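# Seat the upright loose cup on the empty plug

## Task

Pick up the free cup whose wide opening faces upward, turn it so the wide end faces down, and press it fully onto the bare plug of the fixture that has no cup on it. Every cup already sitting on another fixture must still be seated at the finish, and the gripper must have released the cup.

## Robot and tools

Robot: two arms, left_arm and right_arm, each ending in a two-finger parallel gripper. left_arm sits on the +y side, its root at (+0.007, +0.275, 0) m; right_arm on the -y side at (+0.002, -0.286, 0) m. Arm names do not match image sides. The fingers point along the gripper's +z axis and close along its y axis. end_effector_position is the spot between the pads, roughly 1 cm short of the fingertips.

Frame: one scene frame for all poses, targets and offsets. Origin at table-top height, halfway between the nominal bases; +x runs forward over the table, +y toward left_arm, +z up. Rotational offsets turn the gripper about its own Hand target position. Printed hand poses may be off by a few cm, more at long reach, and a resting gripper may sit a few cm from its command because of friction and weight; that by itself does not mean contact.

Row layout (shared by execute_actions and move): 14 numbers, each in [-1, 1]. First left_arm: dx, dy, dz, rx, ry, rz, opening; then right_arm in the same order. Send all 14 even if one arm stays still. dx..rz are offsets, not poses: 1.0 equals 0.6 m of travel or 180 degrees of turn, and rx, ry, rz form one rotation vector. They count from that arm's Hand target at the start of the action or move, so repeating an offset moves farther. All six zero means go back to (re-request) the current Hand target. opening is absolute: +1 fully open (0.094 m), -1 closed. A 0 in the opening slot is a real command, so resend the present value to keep a gripper unchanged. Each control step clips the commanded orientation to within 40 degrees of the measured one.

execute_actions(actions, cameras): actions is a list of actions; each action is a table of up to 15 rows, one per 1/30 s step; a shorter table repeats its last row to fill 15. Every row of an action is measured from the pose at that action's start, not from the row before. Images come back only when actions is empty or cameras names them ("all", a list of names, or [] for none).

move(target, speed, blend, opening_speed, grip_force, blocking, cameras): straight-line paths toward target, which is one 14-number row or a list of up to 15 rows; every row is an offset from the Hand targets at the move's start. speed in m/s, 0.002 to 4.3, default 0.25 (turns up to twice that in rad/s); one value or one per row. blend in m rounds corners in a list; 0 stops at each. opening_speed sets how fast the commanded opening changes per second on the -1..1 scale, at least 0.2. grip_force is the per-pad limit in newtons, 10 to 50, one value or one per arm; it persists. blocking=false returns early while the move continues. Paths do not avoid obstacles or the other arm and are cut off after 10 s. Keep paths away from an arm's own base. The result adds a move: line, e.g. done, off_target, moving, held, fault, plus limits=paced (pose clipped) or limits=held (steps withheld).

wait(seconds): 0 to 10, arms keep their last command. stop(): brakes a running move. zoom_image(camera, region): camera is cam_left_wrist or cam_right_wrist, region [x0, y0, x1, y1] in pixels, each side at most 504. read_manual(section) gives only licence texts. finished_scene(scene) ends the current scene with its number; it cannot be undone.

Results: per arm end_effector_position (m) and end_effector_quat_wxyz, Hand target (base for next offsets), Tool commands, grip_measured (same scale as opening; reads up to about 2.5 mm wide when empty and a little under the part width when squeezing), grip_effort_nm (gripper motor effort, negative closing; not pad force), Joint positions (last value is finger opening in m), Joint torques (include arm weight; values 3 and 4 wrap at ±28 N m), Joint velocities (may be summarized as within noise), motor temperatures, MOTOR HOT above 85 °C and OVER-TEMPERATURE FAULT at 100 °C, when that arm goes limp. Action calls also list positions at some steps.

Cameras: cam_left_wrist and cam_right_wrist, fisheye, 672x504, mounted on each wrist; calibration matrices are supplied, with small errors, and images may lag a moving arm.

Gripping: once the pads meet the part the squeeze jumps to the force limit, so close slowly with opening_speed or lower grip_force on anything fragile. To release, command an opening clearly above grip_measured.

Avoid: grippers, housings or cameras of the two arms meeting (the clearance check does not guard these); closing on the other arm's fingers; fast impacts or hard presses on fixtures and heavy things; dropping the cup or releasing it while it moves; anything leaving the table; long pushes toward unreachable poses or holding stretched arms, which heat motors. To stop pressing on something, command the target back beyond the gripper.

Each tool is called after "Emit:" by a JSON object that holds its "api" and its "payload".

## Session

Emit:
{"api": "execute_actions", "payload": {"actions": []}}

Scene clock: 0.00 s.
left_arm: end_effector_position=(+0.4923, +0.3455, +0.1089) grip_measured=+1.000 grip_effort_nm=n/a end_effector_quat_wxyz=(+0.083, +0.144, +0.985, -0.045) | right_arm: end_effector_position=(+0.4639, -0.3167, +0.3228) grip_measured=+1.000 grip_effort_nm=n/a end_effector_quat_wxyz=(+0.269, -0.562, +0.776, +0.101)
Joint positions: left_arm=[0.16 1.62 1.21 -1.033 0.139 0.476 0.094] | right_arm=[-0.238 1.409 1.475 -1.432 -0.549 -1.458 0.094]
Joint velocities: within noise
Joint torques (N m): no reading
Motor temperatures (°C): left_arm=[26 29 24 24 25 26 25] | right_arm=[30 30 26 28 26 31 24]
Heat: left arm: hottest shoulder 29 °C; right arm: hottest wrist roll 31 °C.
Hand target: left_arm +0.4993, +0.3469, +0.1116; +0.088, +0.145, +0.985, -0.043 | right_arm +0.4688, -0.3179, +0.3381; +0.280, -0.565, +0.771, +0.087
Tool commands: left_gripper/opening=+1.0 right_gripper/opening=+1.0

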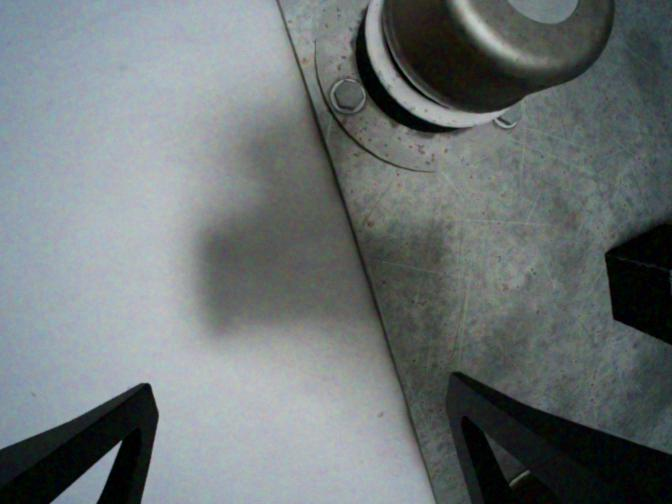

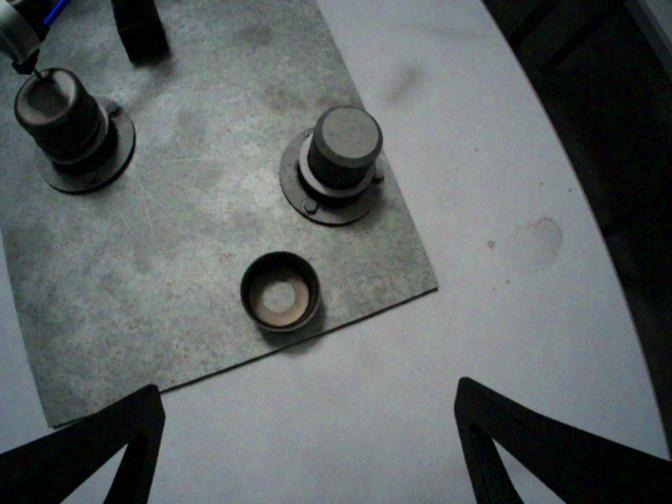

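Emit:
{"api": "zoom_image", "payload": {"camera": "cam_right_wrist", "region": [210, 80, 450, 350]}}

Emit:
{"api": "zoom_image", "payload": {"camera": "cam_right_wrist", "region": [0, 0, 240, 200]}}

Emit:
{"api": "zoom_image", "payload": {"camera": "cam_left_wrist", "region": [300, 0, 672, 300]}}

Scaled by 1.867 from the camera's 672x504 image, which has a finer 960x720 frame.

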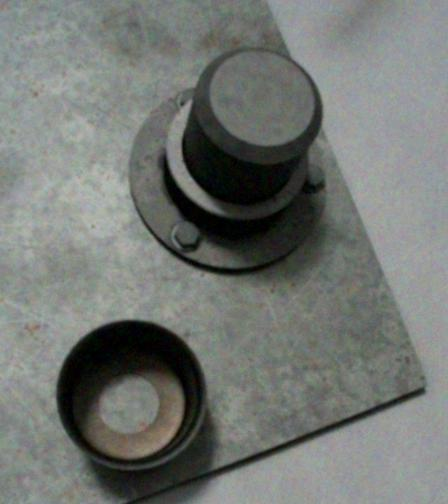

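Scaled by 2.100 from the camera's 672x504 image, which has a finer 960x720 frame.

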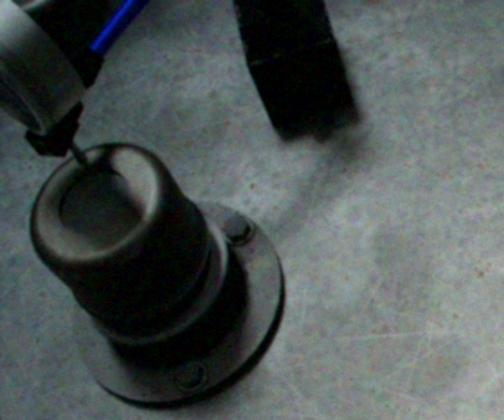

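Scaled by 1.355 from the camera's 672x504 image, which has a finer 960x720 frame.

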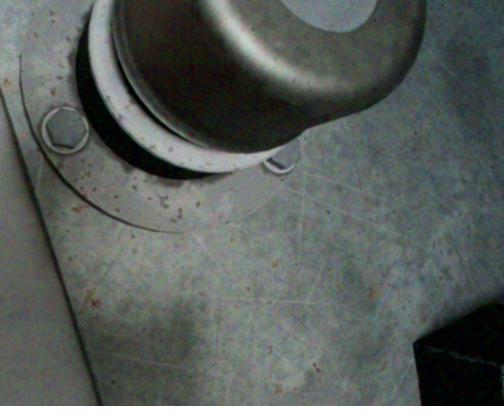

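Emit:
{"api": "move", "payload": {"target": [-0.15, -0.1, 0.4, 0, 0, 0, 1, -0.1, 0, 0.1, 0, 0, 0, 1], "speed": 0.2, "cameras": ["all"]}}

Scene clock: 22.67 s.
left_arm: end_effector_position=(+0.4023, +0.2901, +0.3352) grip_measured=+1.000 grip_effort_nm=0.00 end_effector_quat_wxyz=(+0.075, +0.143, +0.986, -0.047) | right_arm: end_effector_position=(+0.4063, -0.3140, +0.3700) grip_measured=+1.000 grip_effort_nm=0.00 end_effector_quat_wxyz=(+0.260, -0.556, +0.781, +0.113)
Joint positions: left_arm=[0.06 1.306 1.48 -1.62 0.127 0.374 0.094] | right_arm=[-0.271 1.3 1.499 -1.613 -0.555 -1.488 0.094]
Joint torques (N m): left_arm=[0.62 -10.81 13.79 0.36 -0.01 0.02] | right_arm=[-1.55 -11.58 11.78 -0.28 -0.36 -0.24]
Motor temperatures (°C): left_arm=[26 31 27 24 25 26 25] | right_arm=[30 31 33 28 26 31 24]
Heat: left arm: hottest shoulder 31 °C; right arm: hottest elbow 33 °C.
Hand target: left_arm +0.4093, +0.2869, +0.3514; +0.087, +0.145, +0.985, -0.043 | right_arm +0.4089, -0.3178, +0.3980; +0.280, -0.565, +0.771, +0.088
Off the commanded pose: left_arm 0.018 m, 2 deg | right_arm 0.028 m, 4 deg.
move: off_target (left_arm, right_arm)
camera_calibration:
cam_left_wrist: T_world_to_cam=[[-0.29256, -0.947365, 0.130029, 0.340077], [-0.924722, 0.314915, 0.213816, 0.254578], [-0.24351, -0.0576867, -0.968181, 0.54733], [0, 0, 0, 1]] pos_world=[0.468187, 0.273581, 0.431262]
cam_right_wrist: T_world_to_cam=[[0.902393, -0.395676, 0.170668, -0.56456], [-0.36093, -0.910394, -0.20227, -0.0160334], [0.235409, 0.120927, -0.964344, 0.41708], [0, 0, 0, 1]] pos_world=[0.405483, -0.288416, 0.495318]

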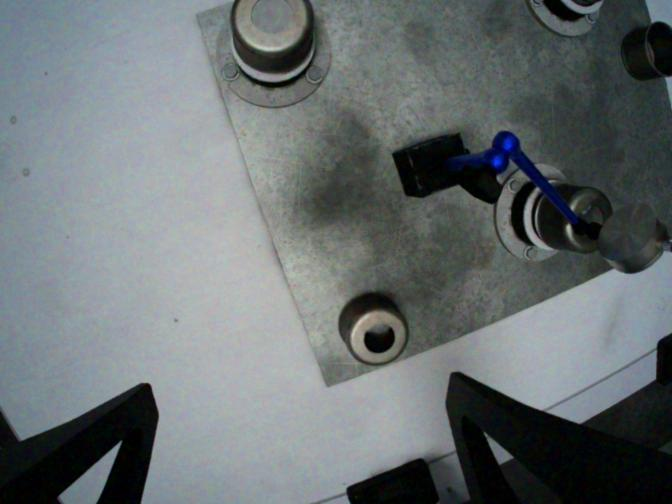

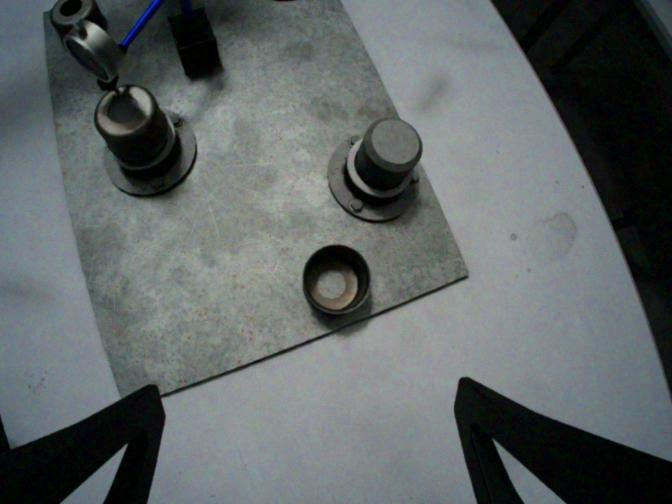

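Emit:
{"api": "move", "payload": {"target": [0, 0, 0.16, -0.0329, -0.0494, -0.4027, 1, -0.18, -0.17, -0.06, 0.0791, 0.288, -0.327, 1], "speed": 0.3, "cameras": ["all"]}}

Scene clock: 111.87 s.
left_arm: end_effector_position=(+0.4104, +0.2824, +0.4244) grip_measured=+1.000 grip_effort_nm=0.01 end_effector_quat_wxyz=(+0.221, +0.665, +0.714, -0.014) | right_arm: end_effector_position=(+0.3064, -0.4204, +0.3535) grip_measured=+1.000 grip_effort_nm=0.00 end_effector_quat_wxyz=(+0.152, +0.029, +0.976, +0.152)
Joint positions: left_arm=[0.141 1.292 1.667 -1.688 0.368 1.626 0.094] | right_arm=[-0.607 1.159 1.371 -1.699 -0.426 -0.554 0.094]
Joint torques (N m): left_arm=[2.37 -11.16 13.57 0.46 0.21 0.04] | right_arm=[-2.32 -8.94 8.35 -0.54 -0.26 0.13]
Motor temperatures (°C): left_arm=[26 31 36 24 25 26 24] | right_arm=[29 32 42 27 27 30 24]
Heat: left arm: hottest elbow 36 °C; right arm: hottest elbow 42 °C.
Hand target: left_arm +0.4092, +0.2869, +0.4475; +0.123, +0.696, +0.696, -0.123 | right_arm +0.3009, -0.4198, +0.3619; -0.001, +0.000, +0.966, +0.259
Off the commanded pose: left_arm 0.023 m, 17 deg | right_arm 0.010 m, 22 deg.
joint sent to its limit (left arm) — joint 4 (wrist pitch), lower limit. The joint targets are off in orientation, not in position.
joint sent to its limit (right arm) — joint 4 (wrist pitch), lower limit. The joint targets are off in orientation, not in position.
move: off_target (left_arm, right_arm)
camera_calibration:
cam_left_wrist: T_world_to_cam=[[-0.970553, -0.100992, -0.218693, 0.510801], [-0.110072, 0.993479, 0.0297118, -0.20248], [0.214267, 0.0529089, -0.975341, 0.419305], [0, 0, 0, 1]] pos_world=[0.383629, 0.230561, 0.52669]
cam_right_wrist: T_world_to_cam=[[-0.0401292, -0.969933, -0.240043, -0.321135], [-0.997621, 0.0254171, 0.0640757, 0.342025], [-0.056048, 0.242043, -0.968645, 0.579347], [0, 0, 0, 1]] pos_world=[0.360795, -0.460399, 0.462181]

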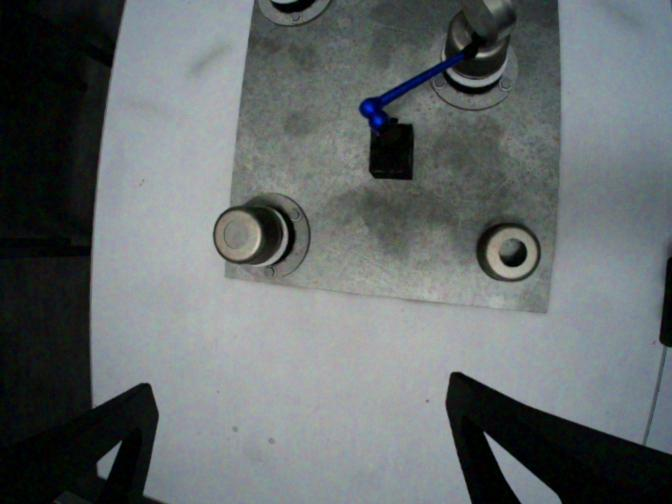

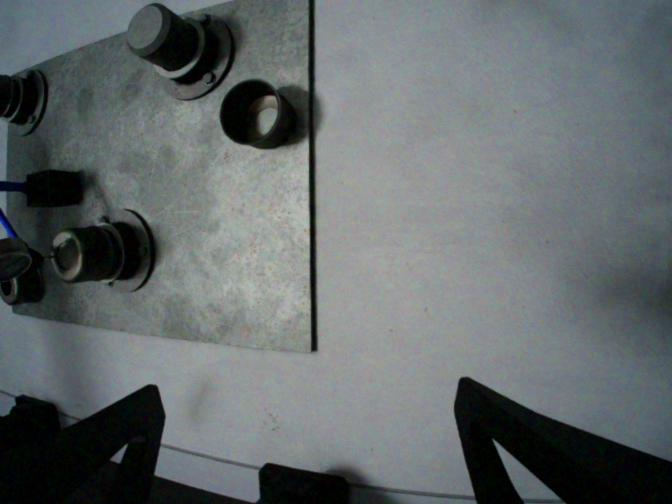

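Emit:
{"api": "zoom_image", "payload": {"camera": "cam_right_wrist", "region": [100, 0, 340, 180]}}

Emit:
{"api": "zoom_image", "payload": {"camera": "cam_right_wrist", "region": [0, 160, 200, 340]}}

Emit:
{"api": "zoom_image", "payload": {"camera": "cam_left_wrist", "region": [180, 150, 560, 330]}}

Scaled by 2.100 from the camera's 672x504 image, which has a finer 960x720 frame.

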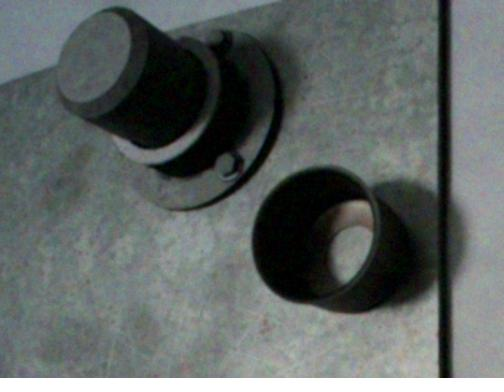

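Scaled by 2.520 from the camera's 672x504 image, which has a finer 960x720 frame.

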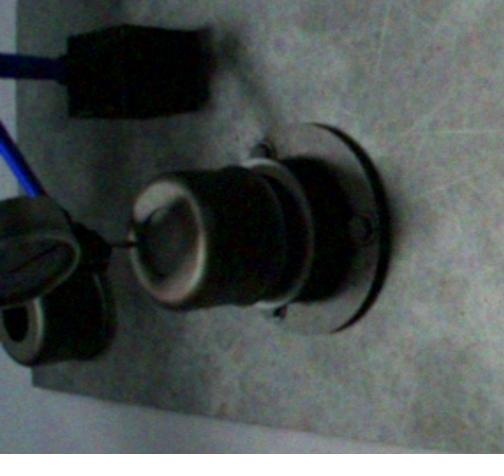

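Scaled by 1.326 from the camera's 672x504 image, which has a finer 960x720 frame.

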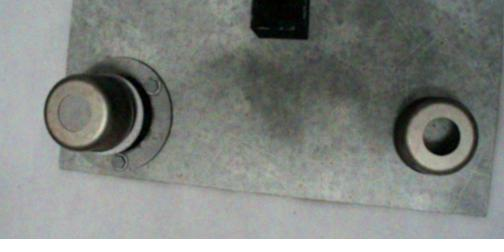

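Emit:
{"api": "move", "payload": {"target": [[0.1013, -0.478, -0.0125, 0, 0, 0, 1, 0, 0, 0, 0, 0, 0, 1], [0.1563, -0.915, -0.346, 0, 0, 0, 1, 0, 0, 0, 0, 0, 0, 1]], "speed": 0.3, "blend": [0.05, 0], "cameras": ["all"]}}

Scene clock: 119.63 s.
left_arm: end_effector_position=(+0.4948, -0.2563, +0.2451) grip_measured=+1.000 grip_effort_nm=0.00 end_effector_quat_wxyz=(+0.124, +0.699, +0.693, -0.124) | right_arm: end_effector_position=(+0.3064, -0.4205, +0.3536) grip_measured=+1.000 grip_effort_nm=0.00 end_effector_quat_wxyz=(+0.152, +0.030, +0.976, +0.153)
Joint positions: left_arm=[-0.801 2.145 2.326 -1.502 0.253 0.781 0.094] | right_arm=[-0.607 1.159 1.371 -1.699 -0.427 -0.553 0.094]
Joint torques (N m): left_arm=[1.73 -22.12 14.16 0.47 0.09 -0.07] | right_arm=[-1.38 -9.23 8.27 -0.4 -0.23 0.14]
Heat: left arm: hottest elbow 37 °C; right arm: hottest elbow 41 °C.
Hand target: left_arm +0.5030, -0.2620, +0.2398; +0.123, +0.696, +0.696, -0.123 | right_arm +0.3009, -0.4199, +0.3619; -0.001, +0.000, +0.966, +0.259
Off the commanded pose: left_arm 0.011 m, 1 deg | right_arm 0.010 m, 22 deg.
joint sent to its limit (right arm) — joint 4 (wrist pitch), lower limit. The joint targets are off in orientation, not in position.
move: off_target (left_arm, right_arm)
camera_calibration:
cam_left_wrist: T_world_to_cam=[[-0.998157, 0.026087, 0.0547837, 0.478261], [0.027551, 0.999279, 0.0261395, 0.281684], [-0.0540623, 0.0276007, -0.998156, 0.386688], [0, 0, 0, 1]] pos_world=[0.490524, -0.30463, 0.352411]
cam_right_wrist: T_world_to_cam=[[-0.0411329, -0.969758, -0.240576, -0.320644], [-0.997596, 0.0264212, 0.0640622, 0.342486], [-0.0557685, 0.242633, -0.968514, 0.579505], [0, 0, 0, 1]] pos_world=[0.360792, -0.460603, 0.462179]

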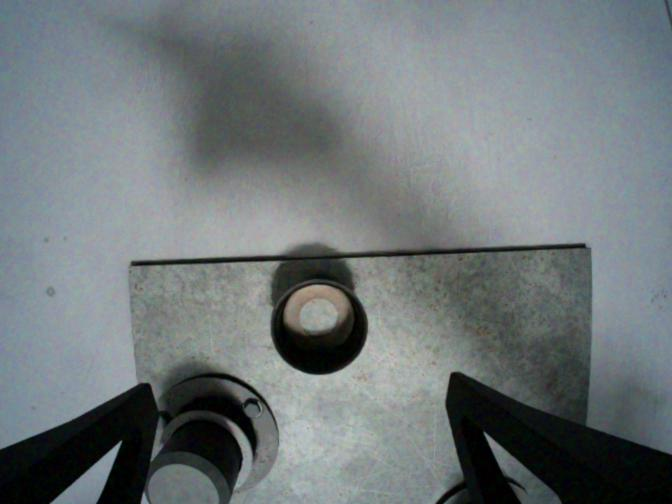

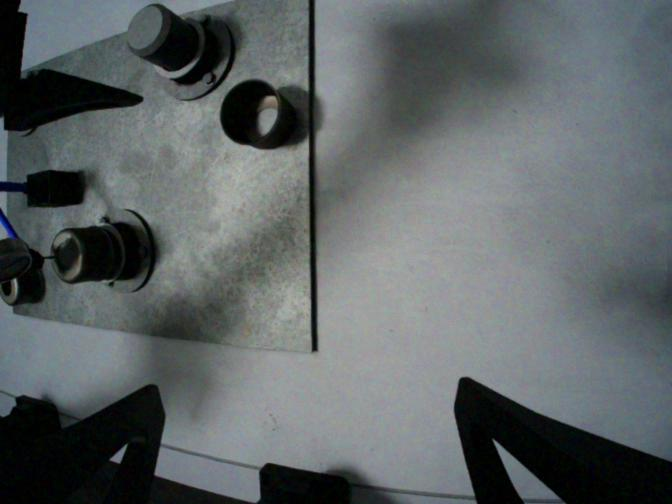

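Emit:
{"api": "move", "payload": {"target": [-0.0138, 0.0222, -0.2085, 0, 0, 0, 1, 0, 0, 0, 0, 0, 0, 1], "speed": 0.2, "cameras": ["all"]}}

Scene clock: 127.60 s.
left_arm: end_effector_position=(+0.4903, -0.2520, +0.1139) grip_measured=+1.000 grip_effort_nm=0.00 end_effector_quat_wxyz=(+0.117, +0.699, +0.694, -0.125) | right_arm: end_effector_position=(+0.3064, -0.4205, +0.3536) grip_measured=+1.000 grip_effort_nm=-0.01 end_effector_quat_wxyz=(+0.152, +0.030, +0.976, +0.153)
Joint positions: left_arm=[-0.801 2.133 1.962 -1.165 0.253 0.781 0.094] | right_arm=[-0.607 1.159 1.371 -1.699 -0.427 -0.553 0.094]
Joint torques (N m): left_arm=[2.26 -24.94 9.29 1.47 0.14 0.01] | right_arm=[-1.32 -9.29 8.17 -0.23 -0.27 0.12]
Heat: left arm: hottest elbow 37 °C; right arm: hottest elbow 41 °C.
Hand target: left_arm +0.4948, -0.2488, +0.1149; +0.123, +0.696, +0.696, -0.123 | right_arm +0.3009, -0.4199, +0.3619; -0.001, +0.000, +0.966, +0.259
Off the commanded pose: left_arm 0.006 m, 1 deg | right_arm 0.010 m, 22 deg.
joint sent to its limit (right arm) — joint 4 (wrist pitch), lower limit. The joint targets are off in orientation, not in position.
move: off_target (right_arm)
camera_calibration:
cam_left_wrist: T_world_to_cam=[[-0.997513, 0.0253924, 0.0657509, 0.479107], [0.0278129, 0.998959, 0.0361619, 0.27954], [-0.0647642, 0.0379006, -0.997181, 0.263064], [0, 0, 0, 1]] pos_world=[0.487177, -0.301385, 0.220712]
cam_right_wrist: T_world_to_cam=[[-0.0411329, -0.969758, -0.240576, -0.320644], [-0.997596, 0.0264212, 0.0640622, 0.342486], [-0.0557685, 0.242633, -0.968514, 0.579505], [0, 0, 0, 1]] pos_world=[0.360792, -0.460603, 0.462179]

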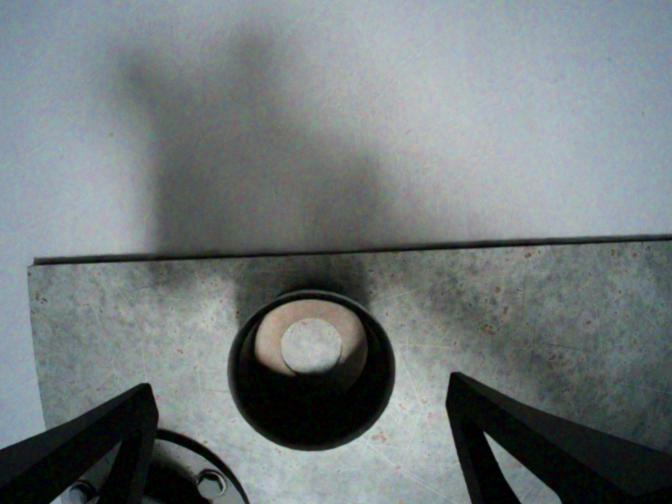

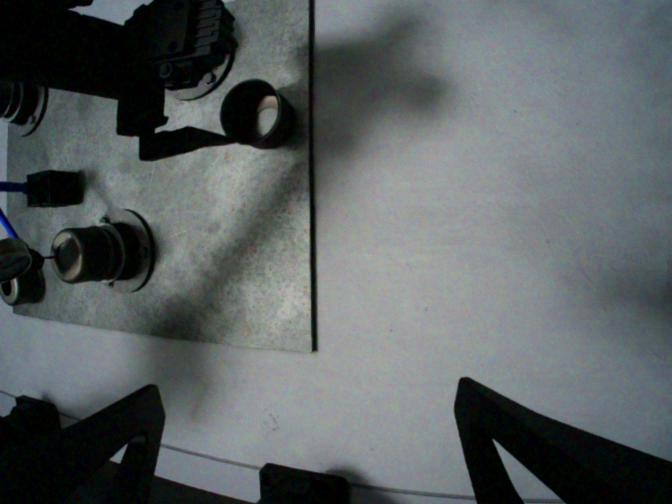

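Emit:
{"api": "move", "payload": {"target": [-0.0052, 0.0128, -0.0733, 0, 0, 0, 1, 0, 0, 0, 0, 0, 0, 1], "speed": 0.15, "cameras": ["cam_left_wrist"]}}

Scene clock: 133.83 s.
left_arm: end_effector_position=(+0.4855, -0.2463, +0.0756) grip_measured=+1.000 grip_effort_nm=0.00 end_effector_quat_wxyz=(+0.121, +0.699, +0.694, -0.124) | right_arm: end_effector_position=(+0.3064, -0.4205, +0.3536) grip_measured=+1.000 grip_effort_nm=0.00 end_effector_quat_wxyz=(+0.152, +0.030, +0.976, +0.153)
Joint positions: left_arm=[-0.8 2.132 1.857 -1.054 0.253 0.781 0.094] | right_arm=[-0.607 1.159 1.371 -1.699 -0.427 -0.553 0.094]
Joint torques (N m): left_arm=[2.55 -23.88 9.06 1.59 0.2 0.07] | right_arm=[-1.85 -9.47 8.24 -0.25 -0.26 0.14]
Heat: left arm: hottest elbow 37 °C; right arm: hottest elbow 41 °C.
Hand target: left_arm +0.4917, -0.2410, +0.0709; +0.123, +0.696, +0.696, -0.123 | right_arm +0.3009, -0.4199, +0.3619; -0.001, +0.000, +0.966, +0.259
Off the commanded pose: left_arm 0.009 m, 1 deg | right_arm 0.010 m, 22 deg.
joint sent to its limit (right arm) — joint 4 (wrist pitch), lower limit. The joint targets are off in orientation, not in position.
move: off_target (right_arm)
camera_calibration:
cam_left_wrist: T_world_to_cam=[[-0.997853, 0.0245834, 0.0607036, 0.477033], [0.0265353, 0.99915, 0.0315614, 0.276303], [-0.0598761, 0.0331045, -0.997657, 0.220807], [0, 0, 0, 1]] pos_world=[0.481899, -0.295105, 0.182611]
Images, in order (width x height): cam_left_wrist 672x504.

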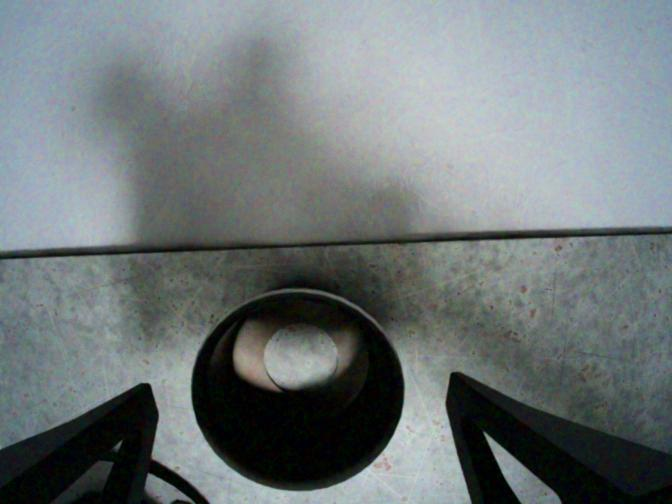

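Emit:
{"api": "move", "payload": {"target": [0.0042, 0.0033, -0.0593, 0, 0, 0, 1, 0, 0, 0, 0, 0, 0, 1], "speed": 0.08, "cameras": ["all"]}}

Scene clock: 139.20 s.
left_arm: end_effector_position=(+0.4893, -0.2458, +0.0617) grip_measured=+1.000 grip_effort_nm=0.00 end_effector_quat_wxyz=(+0.136, +0.698, +0.692, -0.124) | right_arm: end_effector_position=(+0.3064, -0.4205, +0.3536) grip_measured=+1.000 grip_effort_nm=-0.01 end_effector_quat_wxyz=(+0.152, +0.030, +0.976, +0.153)
Joint positions: left_arm=[-0.796 2.132 1.814 -0.981 0.253 0.782 0.094] | right_arm=[-0.607 1.159 1.371 -1.699 -0.427 -0.553 0.094]
Joint torques (N m): left_arm=[2.37 -21.48 9.01 1.81 0.26 0.12] | right_arm=[-2.26 -9.7 8.05 -0.17 -0.26 0.11]
Heat: left arm: hottest elbow 37 °C; right arm: hottest elbow 40 °C.
Hand target: left_arm +0.4941, -0.2392, +0.0354; +0.123, +0.696, +0.696, -0.123 | right_arm +0.3009, -0.4199, +0.3619; -0.001, +0.000, +0.966, +0.259
Off the commanded pose: left_arm 0.028 m, 2 deg | right_arm 0.010 m, 22 deg.
joint sent to its limit (right arm) — joint 4 (wrist pitch), lower limit. The joint targets are off in orientation, not in position.
move: off_target (left_arm, right_arm)
camera_calibration:
cam_left_wrist: T_world_to_cam=[[-0.999025, 0.0221574, 0.0381905, 0.483026], [0.0226027, 0.999681, 0.0112675, 0.279562], [-0.0379287, 0.0121197, -0.999207, 0.19136], [0, 0, 0, 1]] pos_world=[0.483494, -0.292495, 0.169612]
cam_right_wrist: T_world_to_cam=[[-0.0411329, -0.969758, -0.240576, -0.320644], [-0.997596, 0.0264212, 0.0640622, 0.342486], [-0.0557685, 0.242633, -0.968514, 0.579505], [0, 0, 0, 1]] pos_world=[0.360792, -0.460603, 0.462179]

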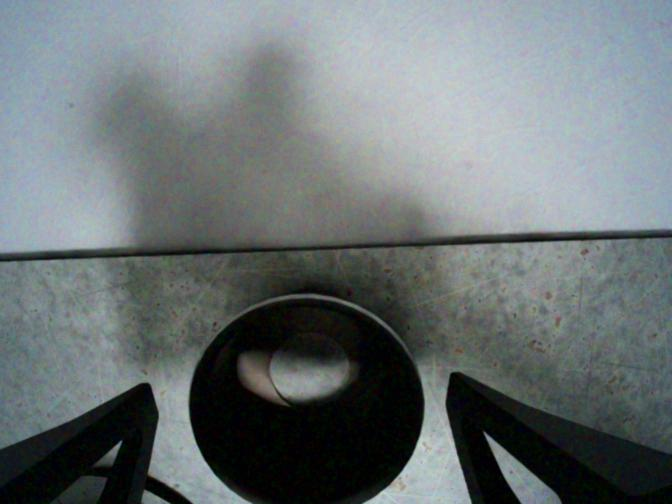

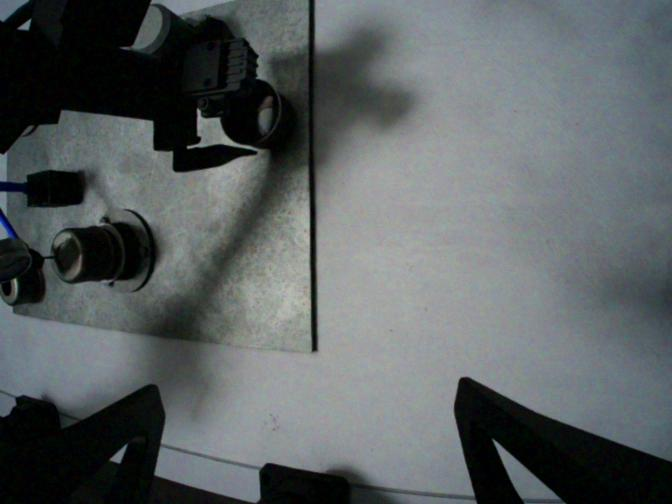

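Emit:
{"api": "move", "payload": {"target": [0, 0, -0.02, 0, 0, 0, 1, 0, 0, 0, 0, 0, 0, 1], "speed": 0.08, "cameras": ["cam_left_wrist"]}}

Scene clock: 144.37 s.
left_arm: end_effector_position=(+0.4899, -0.2463, +0.0569) grip_measured=+1.000 grip_effort_nm=0.00 end_effector_quat_wxyz=(+0.141, +0.698, +0.692, -0.124) | right_arm: end_effector_position=(+0.3064, -0.4205, +0.3536) grip_measured=+1.000 grip_effort_nm=0.00 end_effector_quat_wxyz=(+0.152, +0.030, +0.976, +0.153)
Joint positions: left_arm=[-0.796 2.133 1.8 -0.956 0.253 0.782 0.094] | right_arm=[-0.607 1.159 1.371 -1.699 -0.427 -0.553 0.094]
Joint torques (N m): left_arm=[2.9 -20.72 8.92 1.8 0.24 0.12] | right_arm=[-2.08 -9.52 7.99 -0.27 -0.28 0.14]
Heat: left arm: hottest elbow 37 °C; right arm: hottest elbow 40 °C.
Hand target: left_arm +0.4940, -0.2391, +0.0233; +0.123, +0.696, +0.696, -0.123 | right_arm +0.3009, -0.4199, +0.3619; -0.001, +0.000, +0.966, +0.259
Off the commanded pose: left_arm 0.035 m, 2 deg | right_arm 0.010 m, 22 deg.
joint sent to its limit (right arm) — joint 4 (wrist pitch), lower limit. The joint targets are off in orientation, not in position.
move: off_target (left_arm, right_arm)
camera_calibration:
cam_left_wrist: T_world_to_cam=[[-0.999271, 0.0223455, 0.0309389, 0.484394], [0.022496, 0.999737, 0.00452594, 0.280528], [-0.0308296, 0.00521864, -0.999511, 0.181458], [0, 0, 0, 1]] pos_world=[0.483325, -0.292225, 0.165113]
Images, in order (width x height): cam_left_wrist 672x504.

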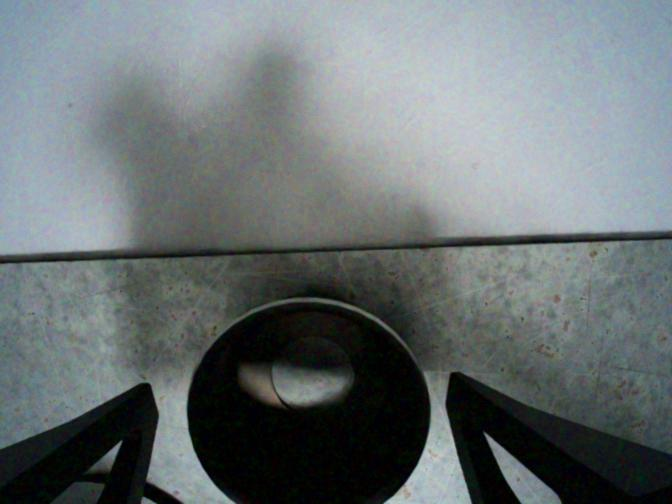

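Emit:
{"api": "move", "payload": {"target": [[0, 0, 0.05, 0, 0, 0, 1, 0, 0, 0, 0, 0, 0, 1],[0, 0, 0, 0, 0, 0, 1, 0, 0, 0, 0, 0, 0, 1]], "speed": 0.12, "blend": [0.01, 0], "cameras": ["cam_left_wrist"]}}

Scene clock: 149.87 s.
left_arm: end_effector_position=(+0.4899, -0.2463, +0.0566) grip_measured=+1.000 grip_effort_nm=0.00 end_effector_quat_wxyz=(+0.140, +0.698, +0.692, -0.124) | right_arm: end_effector_position=(+0.3064, -0.4205, +0.3536) grip_measured=+1.000 grip_effort_nm=-0.01 end_effector_quat_wxyz=(+0.152, +0.030, +0.976, +0.153)
Joint positions: left_arm=[-0.796 2.134 1.8 -0.956 0.253 0.782 0.094] | right_arm=[-0.607 1.159 1.371 -1.699 -0.427 -0.553 0.094]
Joint torques (N m): left_arm=[2.61 -20.89 9.01 1.81 0.23 0.11] | right_arm=[-1.73 -9.76 7.91 -0.23 -0.29 0.1]
Heat: left arm: hottest elbow 36 °C; right arm: hottest elbow 40 °C.
Hand target: left_arm +0.4940, -0.2391, +0.0232; +0.123, +0.696, +0.696, -0.123 | right_arm +0.3009, -0.4199, +0.3619; -0.001, +0.000, +0.966, +0.259
Off the commanded pose: left_arm 0.034 m, 2 deg | right_arm 0.010 m, 22 deg.
joint sent to its limit (right arm) — joint 4 (wrist pitch), lower limit. The joint targets are off in orientation, not in position.
move: off_target (left_arm, right_arm)
camera_calibration:
cam_left_wrist: T_world_to_cam=[[-0.999265, 0.0223416, 0.0311454, 0.484364], [0.0225024, 0.999735, 0.00482142, 0.280476], [-0.0310294, 0.00551872, -0.999503, 0.181341], [0, 0, 0, 1]] pos_world=[0.483324, -0.292224, 0.164813]
Images, in order (width x height): cam_left_wrist 672x504.

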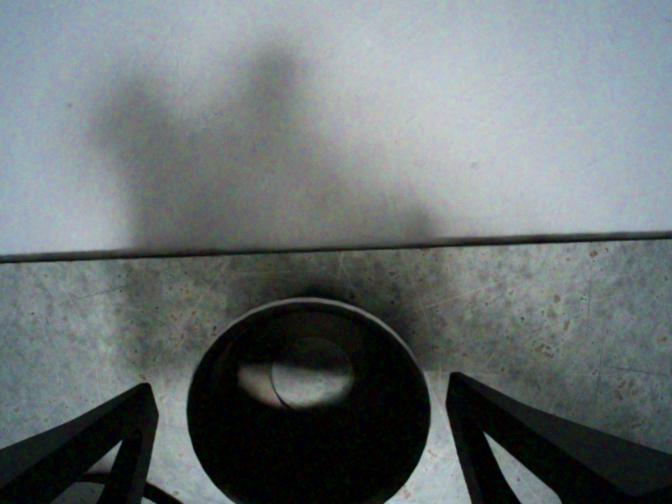

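Emit:
{"api": "move", "payload": {"target": [0, 0, -0.025, 0, 0, 0, 1, 0, 0, 0, 0, 0, 0, 1], "speed": 0.06, "cameras": ["cam_left_wrist"]}}

Scene clock: 157.40 s.
left_arm: end_effector_position=(+0.4897, -0.2462, +0.0388) grip_measured=+1.000 grip_effort_nm=0.00 end_effector_quat_wxyz=(+0.138, +0.698, +0.692, -0.124) | right_arm: end_effector_position=(+0.3064, -0.4205, +0.3536) grip_measured=+1.000 grip_effort_nm=0.00 end_effector_quat_wxyz=(+0.152, +0.030, +0.976, +0.153)
Joint positions: left_arm=[-0.796 2.153 1.785 -0.926 0.253 0.782 0.094] | right_arm=[-0.607 1.159 1.371 -1.699 -0.427 -0.553 0.094]
Joint torques (N m): left_arm=[2.43 -21.13 9.07 1.7 0.23 0.12] | right_arm=[-1.85 -9.47 8.55 -0.44 -0.25 0.17]
Heat: left arm: hottest elbow 36 °C; right arm: hottest elbow 40 °C.
Hand target: left_arm +0.4941, -0.2392, +0.0082; +0.123, +0.696, +0.696, -0.123 | right_arm +0.3009, -0.4199, +0.3619; -0.001, +0.000, +0.966, +0.259
Off the commanded pose: left_arm 0.032 m, 2 deg | right_arm 0.010 m, 22 deg.
joint sent to its limit (right arm) — joint 4 (wrist pitch), lower limit. The joint targets are off in orientation, not in position.
move: off_target (left_arm, right_arm)
camera_calibration:
cam_left_wrist: T_world_to_cam=[[-0.999156, 0.0222653, 0.0345165, 0.484647], [0.0225522, 0.999714, 0.00794747, 0.280353], [-0.0343297, 0.00871919, -0.999373, 0.165873], [0, 0, 0, 1]] pos_world=[0.48361, -0.29251, 0.146812]
Images, in order (width x height): cam_left_wrist 672x504.

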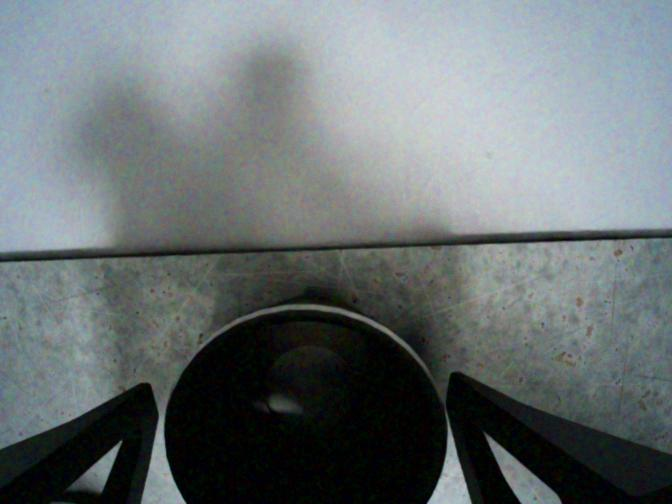

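Emit:
{"api": "move", "payload": {"target": [0, 0, 0, 0, 0, 0, 0.3, 0, 0, 0, 0, 0, 0, 1], "speed": 0.06, "opening_speed": 0.5, "cameras": ["all"]}}

Scene clock: 161.33 s.
left_arm: end_effector_position=(+0.4897, -0.2463, +0.0388) grip_measured=+0.516 grip_effort_nm=-1.02 end_effector_quat_wxyz=(+0.138, +0.698, +0.692, -0.124) | right_arm: end_effector_position=(+0.3064, -0.4205, +0.3536) grip_measured=+1.000 grip_effort_nm=-0.01 end_effector_quat_wxyz=(+0.152, +0.030, +0.976, +0.153)
Joint positions: left_arm=[-0.796 2.153 1.785 -0.926 0.254 0.782 0.071] | right_arm=[-0.607 1.159 1.371 -1.699 -0.427 -0.553 0.094]
Joint torques (N m): left_arm=[2.49 -21.25 8.99 1.76 0.23 0.12] | right_arm=[-1.85 -9 8.12 -0.47 -0.21 0.2]
Heat: left arm: hottest elbow 36 °C; right arm: hottest elbow 39 °C.
Hand target: left_arm +0.4942, -0.2392, +0.0082; +0.123, +0.696, +0.696, -0.123 | right_arm +0.3009, -0.4199, +0.3619; -0.001, +0.000, +0.966, +0.259
Off the commanded pose: left_arm 0.032 m, 2 deg | right_arm 0.010 m, 22 deg.
joint sent to its limit (right arm) — joint 4 (wrist pitch), lower limit. The joint targets are off in orientation, not in position.
move: off_target (left_arm, right_arm)
camera_calibration:
cam_left_wrist: T_world_to_cam=[[-0.999138, 0.022776, 0.034706, 0.484659], [0.0230537, 0.999705, 0.00762357, 0.280159], [-0.0345221, 0.0084171, -0.999368, 0.165873], [0, 0, 0, 1]] pos_world=[0.483509, -0.292512, 0.146812]
cam_right_wrist: T_world_to_cam=[[-0.0411329, -0.969758, -0.240576, -0.320644], [-0.997596, 0.0264212, 0.0640622, 0.342486], [-0.0557685, 0.242633, -0.968514, 0.579505], [0, 0, 0, 1]] pos_world=[0.360792, -0.460603, 0.462179]

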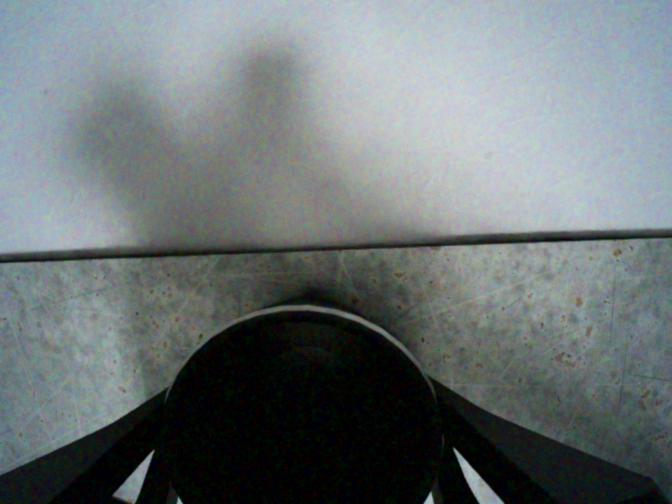

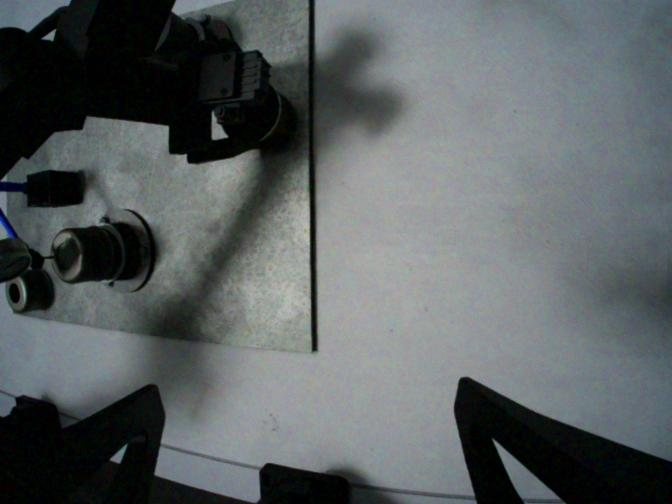

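Emit:
{"api": "move", "payload": {"target": [[0, 0, 0.3, 0, 0, 0, 0.3, 0, 0, 0, 0, 0, 0, 1], [-0.3237, 0.3987, 0.6863, -0.5, 0, 0, 0.3, 0, 0, 0, 0, 0, 0, 1]], "speed": [0.15, 0.25], "blend": [0.04, 0], "cameras": ["all"]}}

Scene clock: 174.43 s.
left_arm: end_effector_position=(+0.2966, -0.0013, +0.4188) grip_measured=+0.515 grip_effort_nm=-1.02 end_effector_quat_wxyz=(+0.574, +0.409, +0.408, -0.580) | right_arm: end_effector_position=(+0.3064, -0.4205, +0.3536) grip_measured=+1.000 grip_effort_nm=0.00 end_effector_quat_wxyz=(+0.152, +0.030, +0.976, +0.153)
Joint positions: left_arm=[-0.401 1.155 0.618 1.321 1.081 -0.725 0.071] | right_arm=[-0.607 1.159 1.371 -1.699 -0.427 -0.553 0.094]
Joint torques (N m): left_arm=[1.61 -7.12 9.32 2.07 -0.88 -0.05] | right_arm=[-2.37 -9.58 7.9 -0.35 -0.19 0.13]
Heat: left arm: hottest elbow 36 °C; right arm: hottest elbow 39 °C.
Hand target: left_arm +0.3000, +0.0001, +0.4200; +0.579, +0.405, +0.405, -0.579 | right_arm +0.3009, -0.4199, +0.3619; -0.001, +0.000, +0.966, +0.259
Off the commanded pose: left_arm 0.004 m, 1 deg | right_arm 0.010 m, 22 deg.
joint sent to its limit (right arm) — joint 4 (wrist pitch), lower limit. The joint targets are off in orientation, not in position.
move: off_target (right_arm)
camera_calibration:
cam_left_wrist: T_world_to_cam=[[-0.997835, 0.0645295, -0.0127016, 0.292505], [0.0153971, 0.041446, -0.999022, 0.459411], [-0.06394, -0.997055, -0.0423499, 0.143554], [0, 0, 0, 1]] pos_world=[0.293977, 0.105215, 0.468757]
cam_right_wrist: T_world_to_cam=[[-0.0411329, -0.969758, -0.240576, -0.320644], [-0.997596, 0.0264212, 0.0640622, 0.342486], [-0.0557685, 0.242633, -0.968514, 0.579505], [0, 0, 0, 1]] pos_world=[0.360792, -0.460603, 0.462179]

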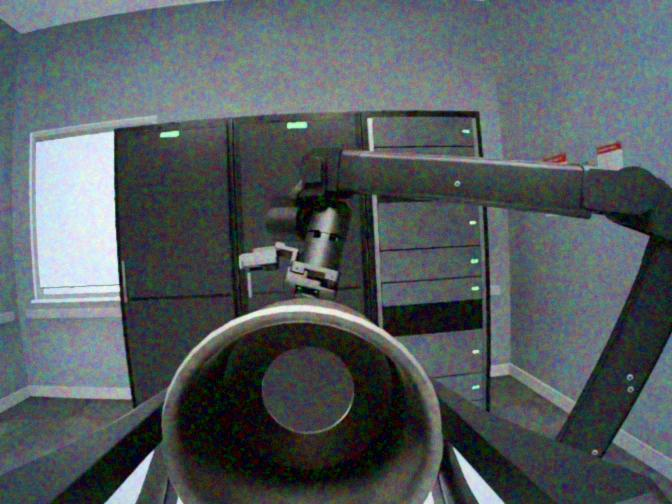

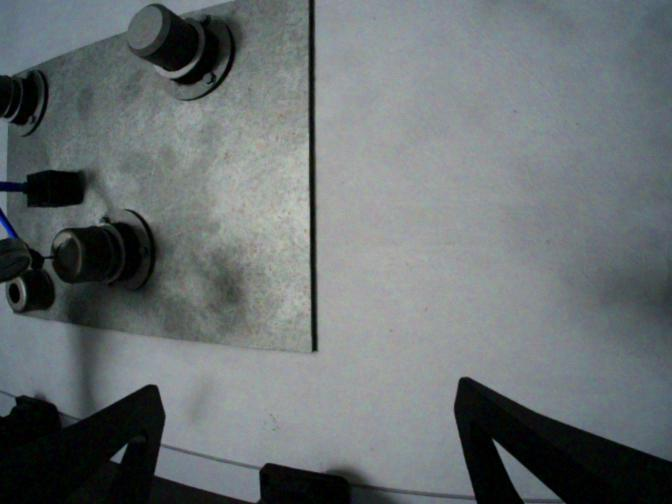

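Emit:
{"api": "move", "payload": {"target": [0, 0, 0, 0, 0, 0, 0.3, 0.0152, 0.483, 0.0968, 0.3333, 0, 0, 1], "speed": 0.2, "cameras": ["all"]}}

Scene clock: 181.43 s.
left_arm: end_effector_position=(+0.2966, -0.0013, +0.4188) grip_measured=+0.515 grip_effort_nm=-1.03 end_effector_quat_wxyz=(+0.574, +0.409, +0.408, -0.580) | right_arm: end_effector_position=(+0.3081, -0.1311, +0.4197) grip_measured=+1.000 grip_effort_nm=-0.01 end_effector_quat_wxyz=(+0.023, +0.019, +0.711, +0.702)
Joint positions: left_arm=[-0.401 1.155 0.618 1.321 1.081 -0.726 0.071] | right_arm=[-0.037 1.141 1.119 -1.7 -1.558 -0.157 0.094]
Joint torques (N m): left_arm=[1.79 -6.89 9.25 2.14 -0.88 -0.07] | right_arm=[-0.26 -6.59 8.09 -0.88 -0.53 -0.21]
Heat: left arm: hottest elbow 36 °C; right arm: hottest elbow 39 °C.
Hand target: left_arm +0.3000, +0.0001, +0.4200; +0.579, +0.405, +0.405, -0.579 | right_arm +0.3100, -0.1301, +0.4201; +0.000, -0.001, +0.707, +0.707
Off the commanded pose: left_arm 0.004 m, 1 deg | right_arm 0.002 m, 4 deg.
joint sent to its limit (right arm) — joint 4 (wrist pitch), lower limit. The joint targets are off in orientation, not in position.
move: off_target (right_arm)
camera_calibration:
cam_left_wrist: T_world_to_cam=[[-0.997832, 0.0647096, -0.011996, 0.292153], [0.0147011, 0.041491, -0.999031, 0.459615], [-0.0641492, -0.997041, -0.0423523, 0.143615], [0, 0, 0, 1]] pos_world=[0.293975, 0.105215, 0.468757]
cam_right_wrist: T_world_to_cam=[[-0.00582094, -0.0864955, -0.996235, 0.398001], [-0.953885, -0.298515, 0.0314913, 0.289885], [-0.300115, 0.950477, -0.0807691, 0.368949], [0, 0, 0, 1]] pos_world=[0.389561, -0.229717, 0.417174]

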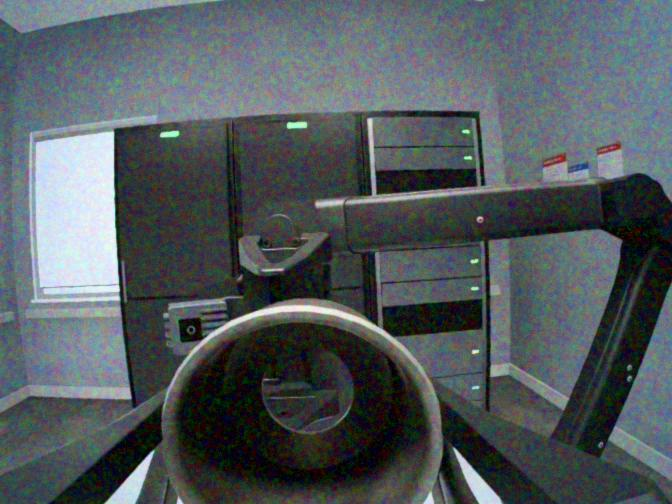

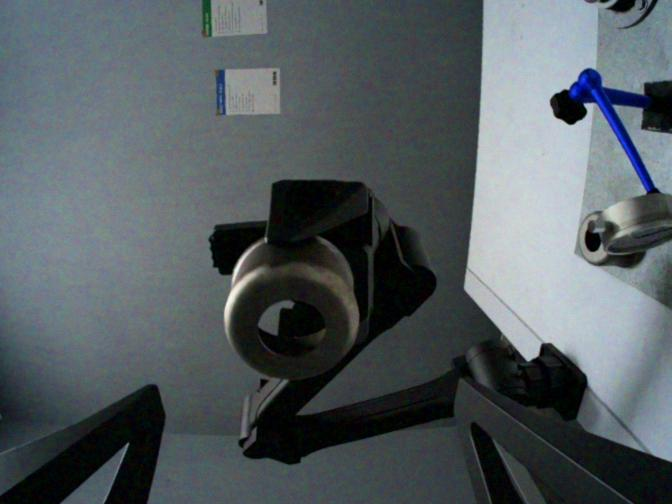

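Emit:
{"api": "move", "payload": {"target": [0, 0, 0, 0, 0, 0, 0.3, -0.0202, 0.0935, 0.0055, 0, 0, 0, 1], "speed": 0.1, "cameras": ["all"]}}

Scene clock: 197.53 s.
left_arm: end_effector_position=(+0.2966, -0.0013, +0.4188) grip_measured=+0.515 grip_effort_nm=-1.03 end_effector_quat_wxyz=(+0.574, +0.409, +0.408, -0.580) | right_arm: end_effector_position=(+0.2904, -0.0782, +0.4075) grip_measured=+1.000 grip_effort_nm=-0.01 end_effector_quat_wxyz=(-0.051, -0.031, +0.710, +0.702)
Joint positions: left_arm=[-0.401 1.155 0.618 1.321 1.081 -0.726 0.071] | right_arm=[0.139 1.185 1.119 -1.676 -1.561 -0.141 0.094]
Joint torques (N m): left_arm=[1.9 -6.89 9.36 2.11 -0.9 -0.07] | right_arm=[-0.56 -6.71 11.26 -0.05 -0.59 0.07]
Heat: left arm: hottest elbow 36 °C; right arm: hottest elbow 40 °C.
Hand target: left_arm +0.3000, +0.0001, +0.4200; +0.579, +0.405, +0.405, -0.579 | right_arm +0.2978, -0.0739, +0.4233; +0.000, -0.001, +0.707, +0.707
Off the commanded pose: left_arm 0.004 m, 1 deg | right_arm 0.018 m, 7 deg.
joint sent to its limit (right arm) — joint 5 (wrist yaw), lower limit. The joint targets are off in orientation, not in position.
move: off_target (right_arm)
camera_calibration:
cam_left_wrist: T_world_to_cam=[[-0.997832, 0.0647096, -0.011996, 0.292153], [0.0147011, 0.041491, -0.999031, 0.459615], [-0.0641492, -0.997041, -0.0423523, 0.143615], [0, 0, 0, 1]] pos_world=[0.293975, 0.105215, 0.468757]
cam_right_wrist: T_world_to_cam=[[-0.0256156, -0.0876595, -0.995821, 0.395803], [-0.885394, -0.46051, 0.0633125, 0.243698], [-0.464135, 0.883316, -0.0658169, 0.348644], [0, 0, 0, 1]] pos_world=[0.387726, -0.161041, 0.401667]

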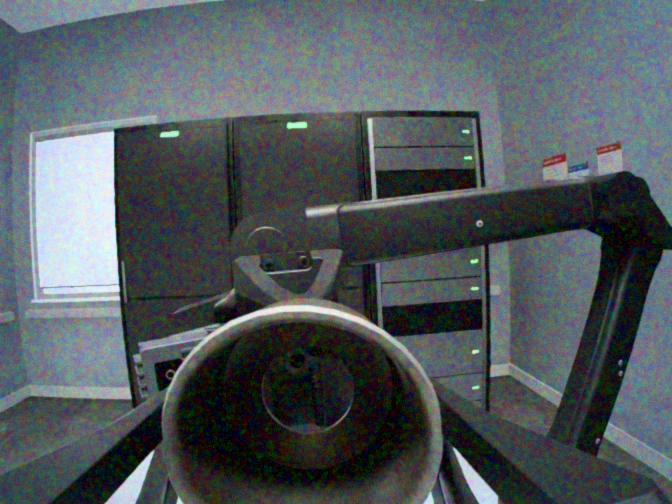

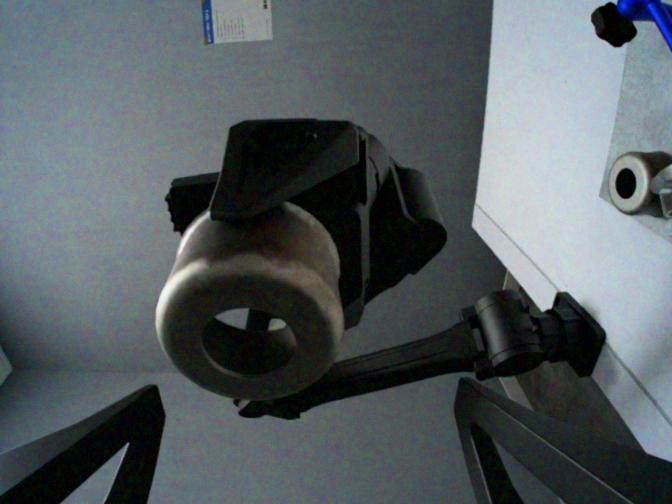

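Emit:
{"api": "move", "payload": {"target": [0, 0, 0, 0, 0, 0, 0.3, 0.0037, -0.0768, -0.0055, 0, 0, 0, 1], "speed": 0.1, "cameras": ["all"]}}

Scene clock: 203.70 s.
left_arm: end_effector_position=(+0.2966, -0.0013, +0.4188) grip_measured=+0.515 grip_effort_nm=-1.03 end_effector_quat_wxyz=(+0.574, +0.409, +0.408, -0.580) | right_arm: end_effector_position=(+0.3033, -0.1168, +0.4134) grip_measured=+1.000 grip_effort_nm=-0.01 end_effector_quat_wxyz=(-0.005, +0.014, +0.710, +0.704)
Joint positions: left_arm=[-0.401 1.155 0.618 1.321 1.081 -0.726 0.071] | right_arm=[0.01 1.152 1.11 -1.695 -1.561 -0.141 0.094]
Joint torques (N m): left_arm=[2.2 -7.06 9.31 2.15 -0.88 -0.08] | right_arm=[-2.26 -8.47 8.06 -0.42 -0.54 -0.25]
Heat: left arm: hottest elbow 35 °C; right arm: hottest elbow 41 °C.
Hand target: left_arm +0.3000, +0.0001, +0.4200; +0.579, +0.405, +0.405, -0.579 | right_arm +0.3001, -0.1201, +0.4201; +0.000, +0.000, +0.707, +0.707
Off the commanded pose: left_arm 0.004 m, 1 deg | right_arm 0.008 m, 2 deg.
joint sent to its limit (right arm) — joint 5 (wrist yaw), lower limit. The joint targets still meet the commanded pose.
move: done
camera_calibration:
cam_left_wrist: T_world_to_cam=[[-0.997832, 0.0647096, -0.011996, 0.292153], [0.0147011, 0.041491, -0.999031, 0.459615], [-0.0641492, -0.997041, -0.0423523, 0.143615], [0, 0, 0, 1]] pos_world=[0.293975, 0.105215, 0.468757]
cam_right_wrist: T_world_to_cam=[[-0.0335769, -0.0836671, -0.995928, 0.401585], [-0.937412, -0.342942, 0.0604143, 0.267649], [-0.3466, 0.935623, -0.0669156, 0.360078], [0, 0, 0, 1]] pos_world=[0.389184, -0.211509, 0.407875]

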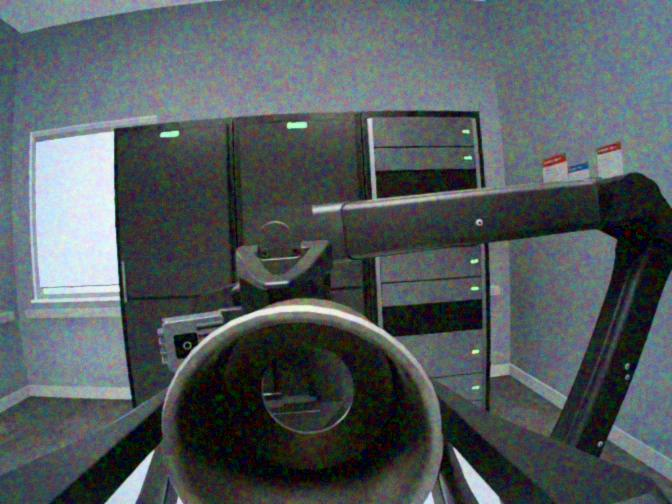

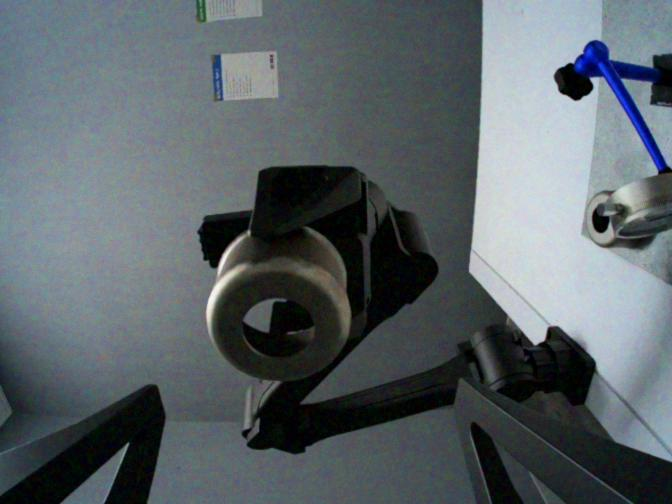

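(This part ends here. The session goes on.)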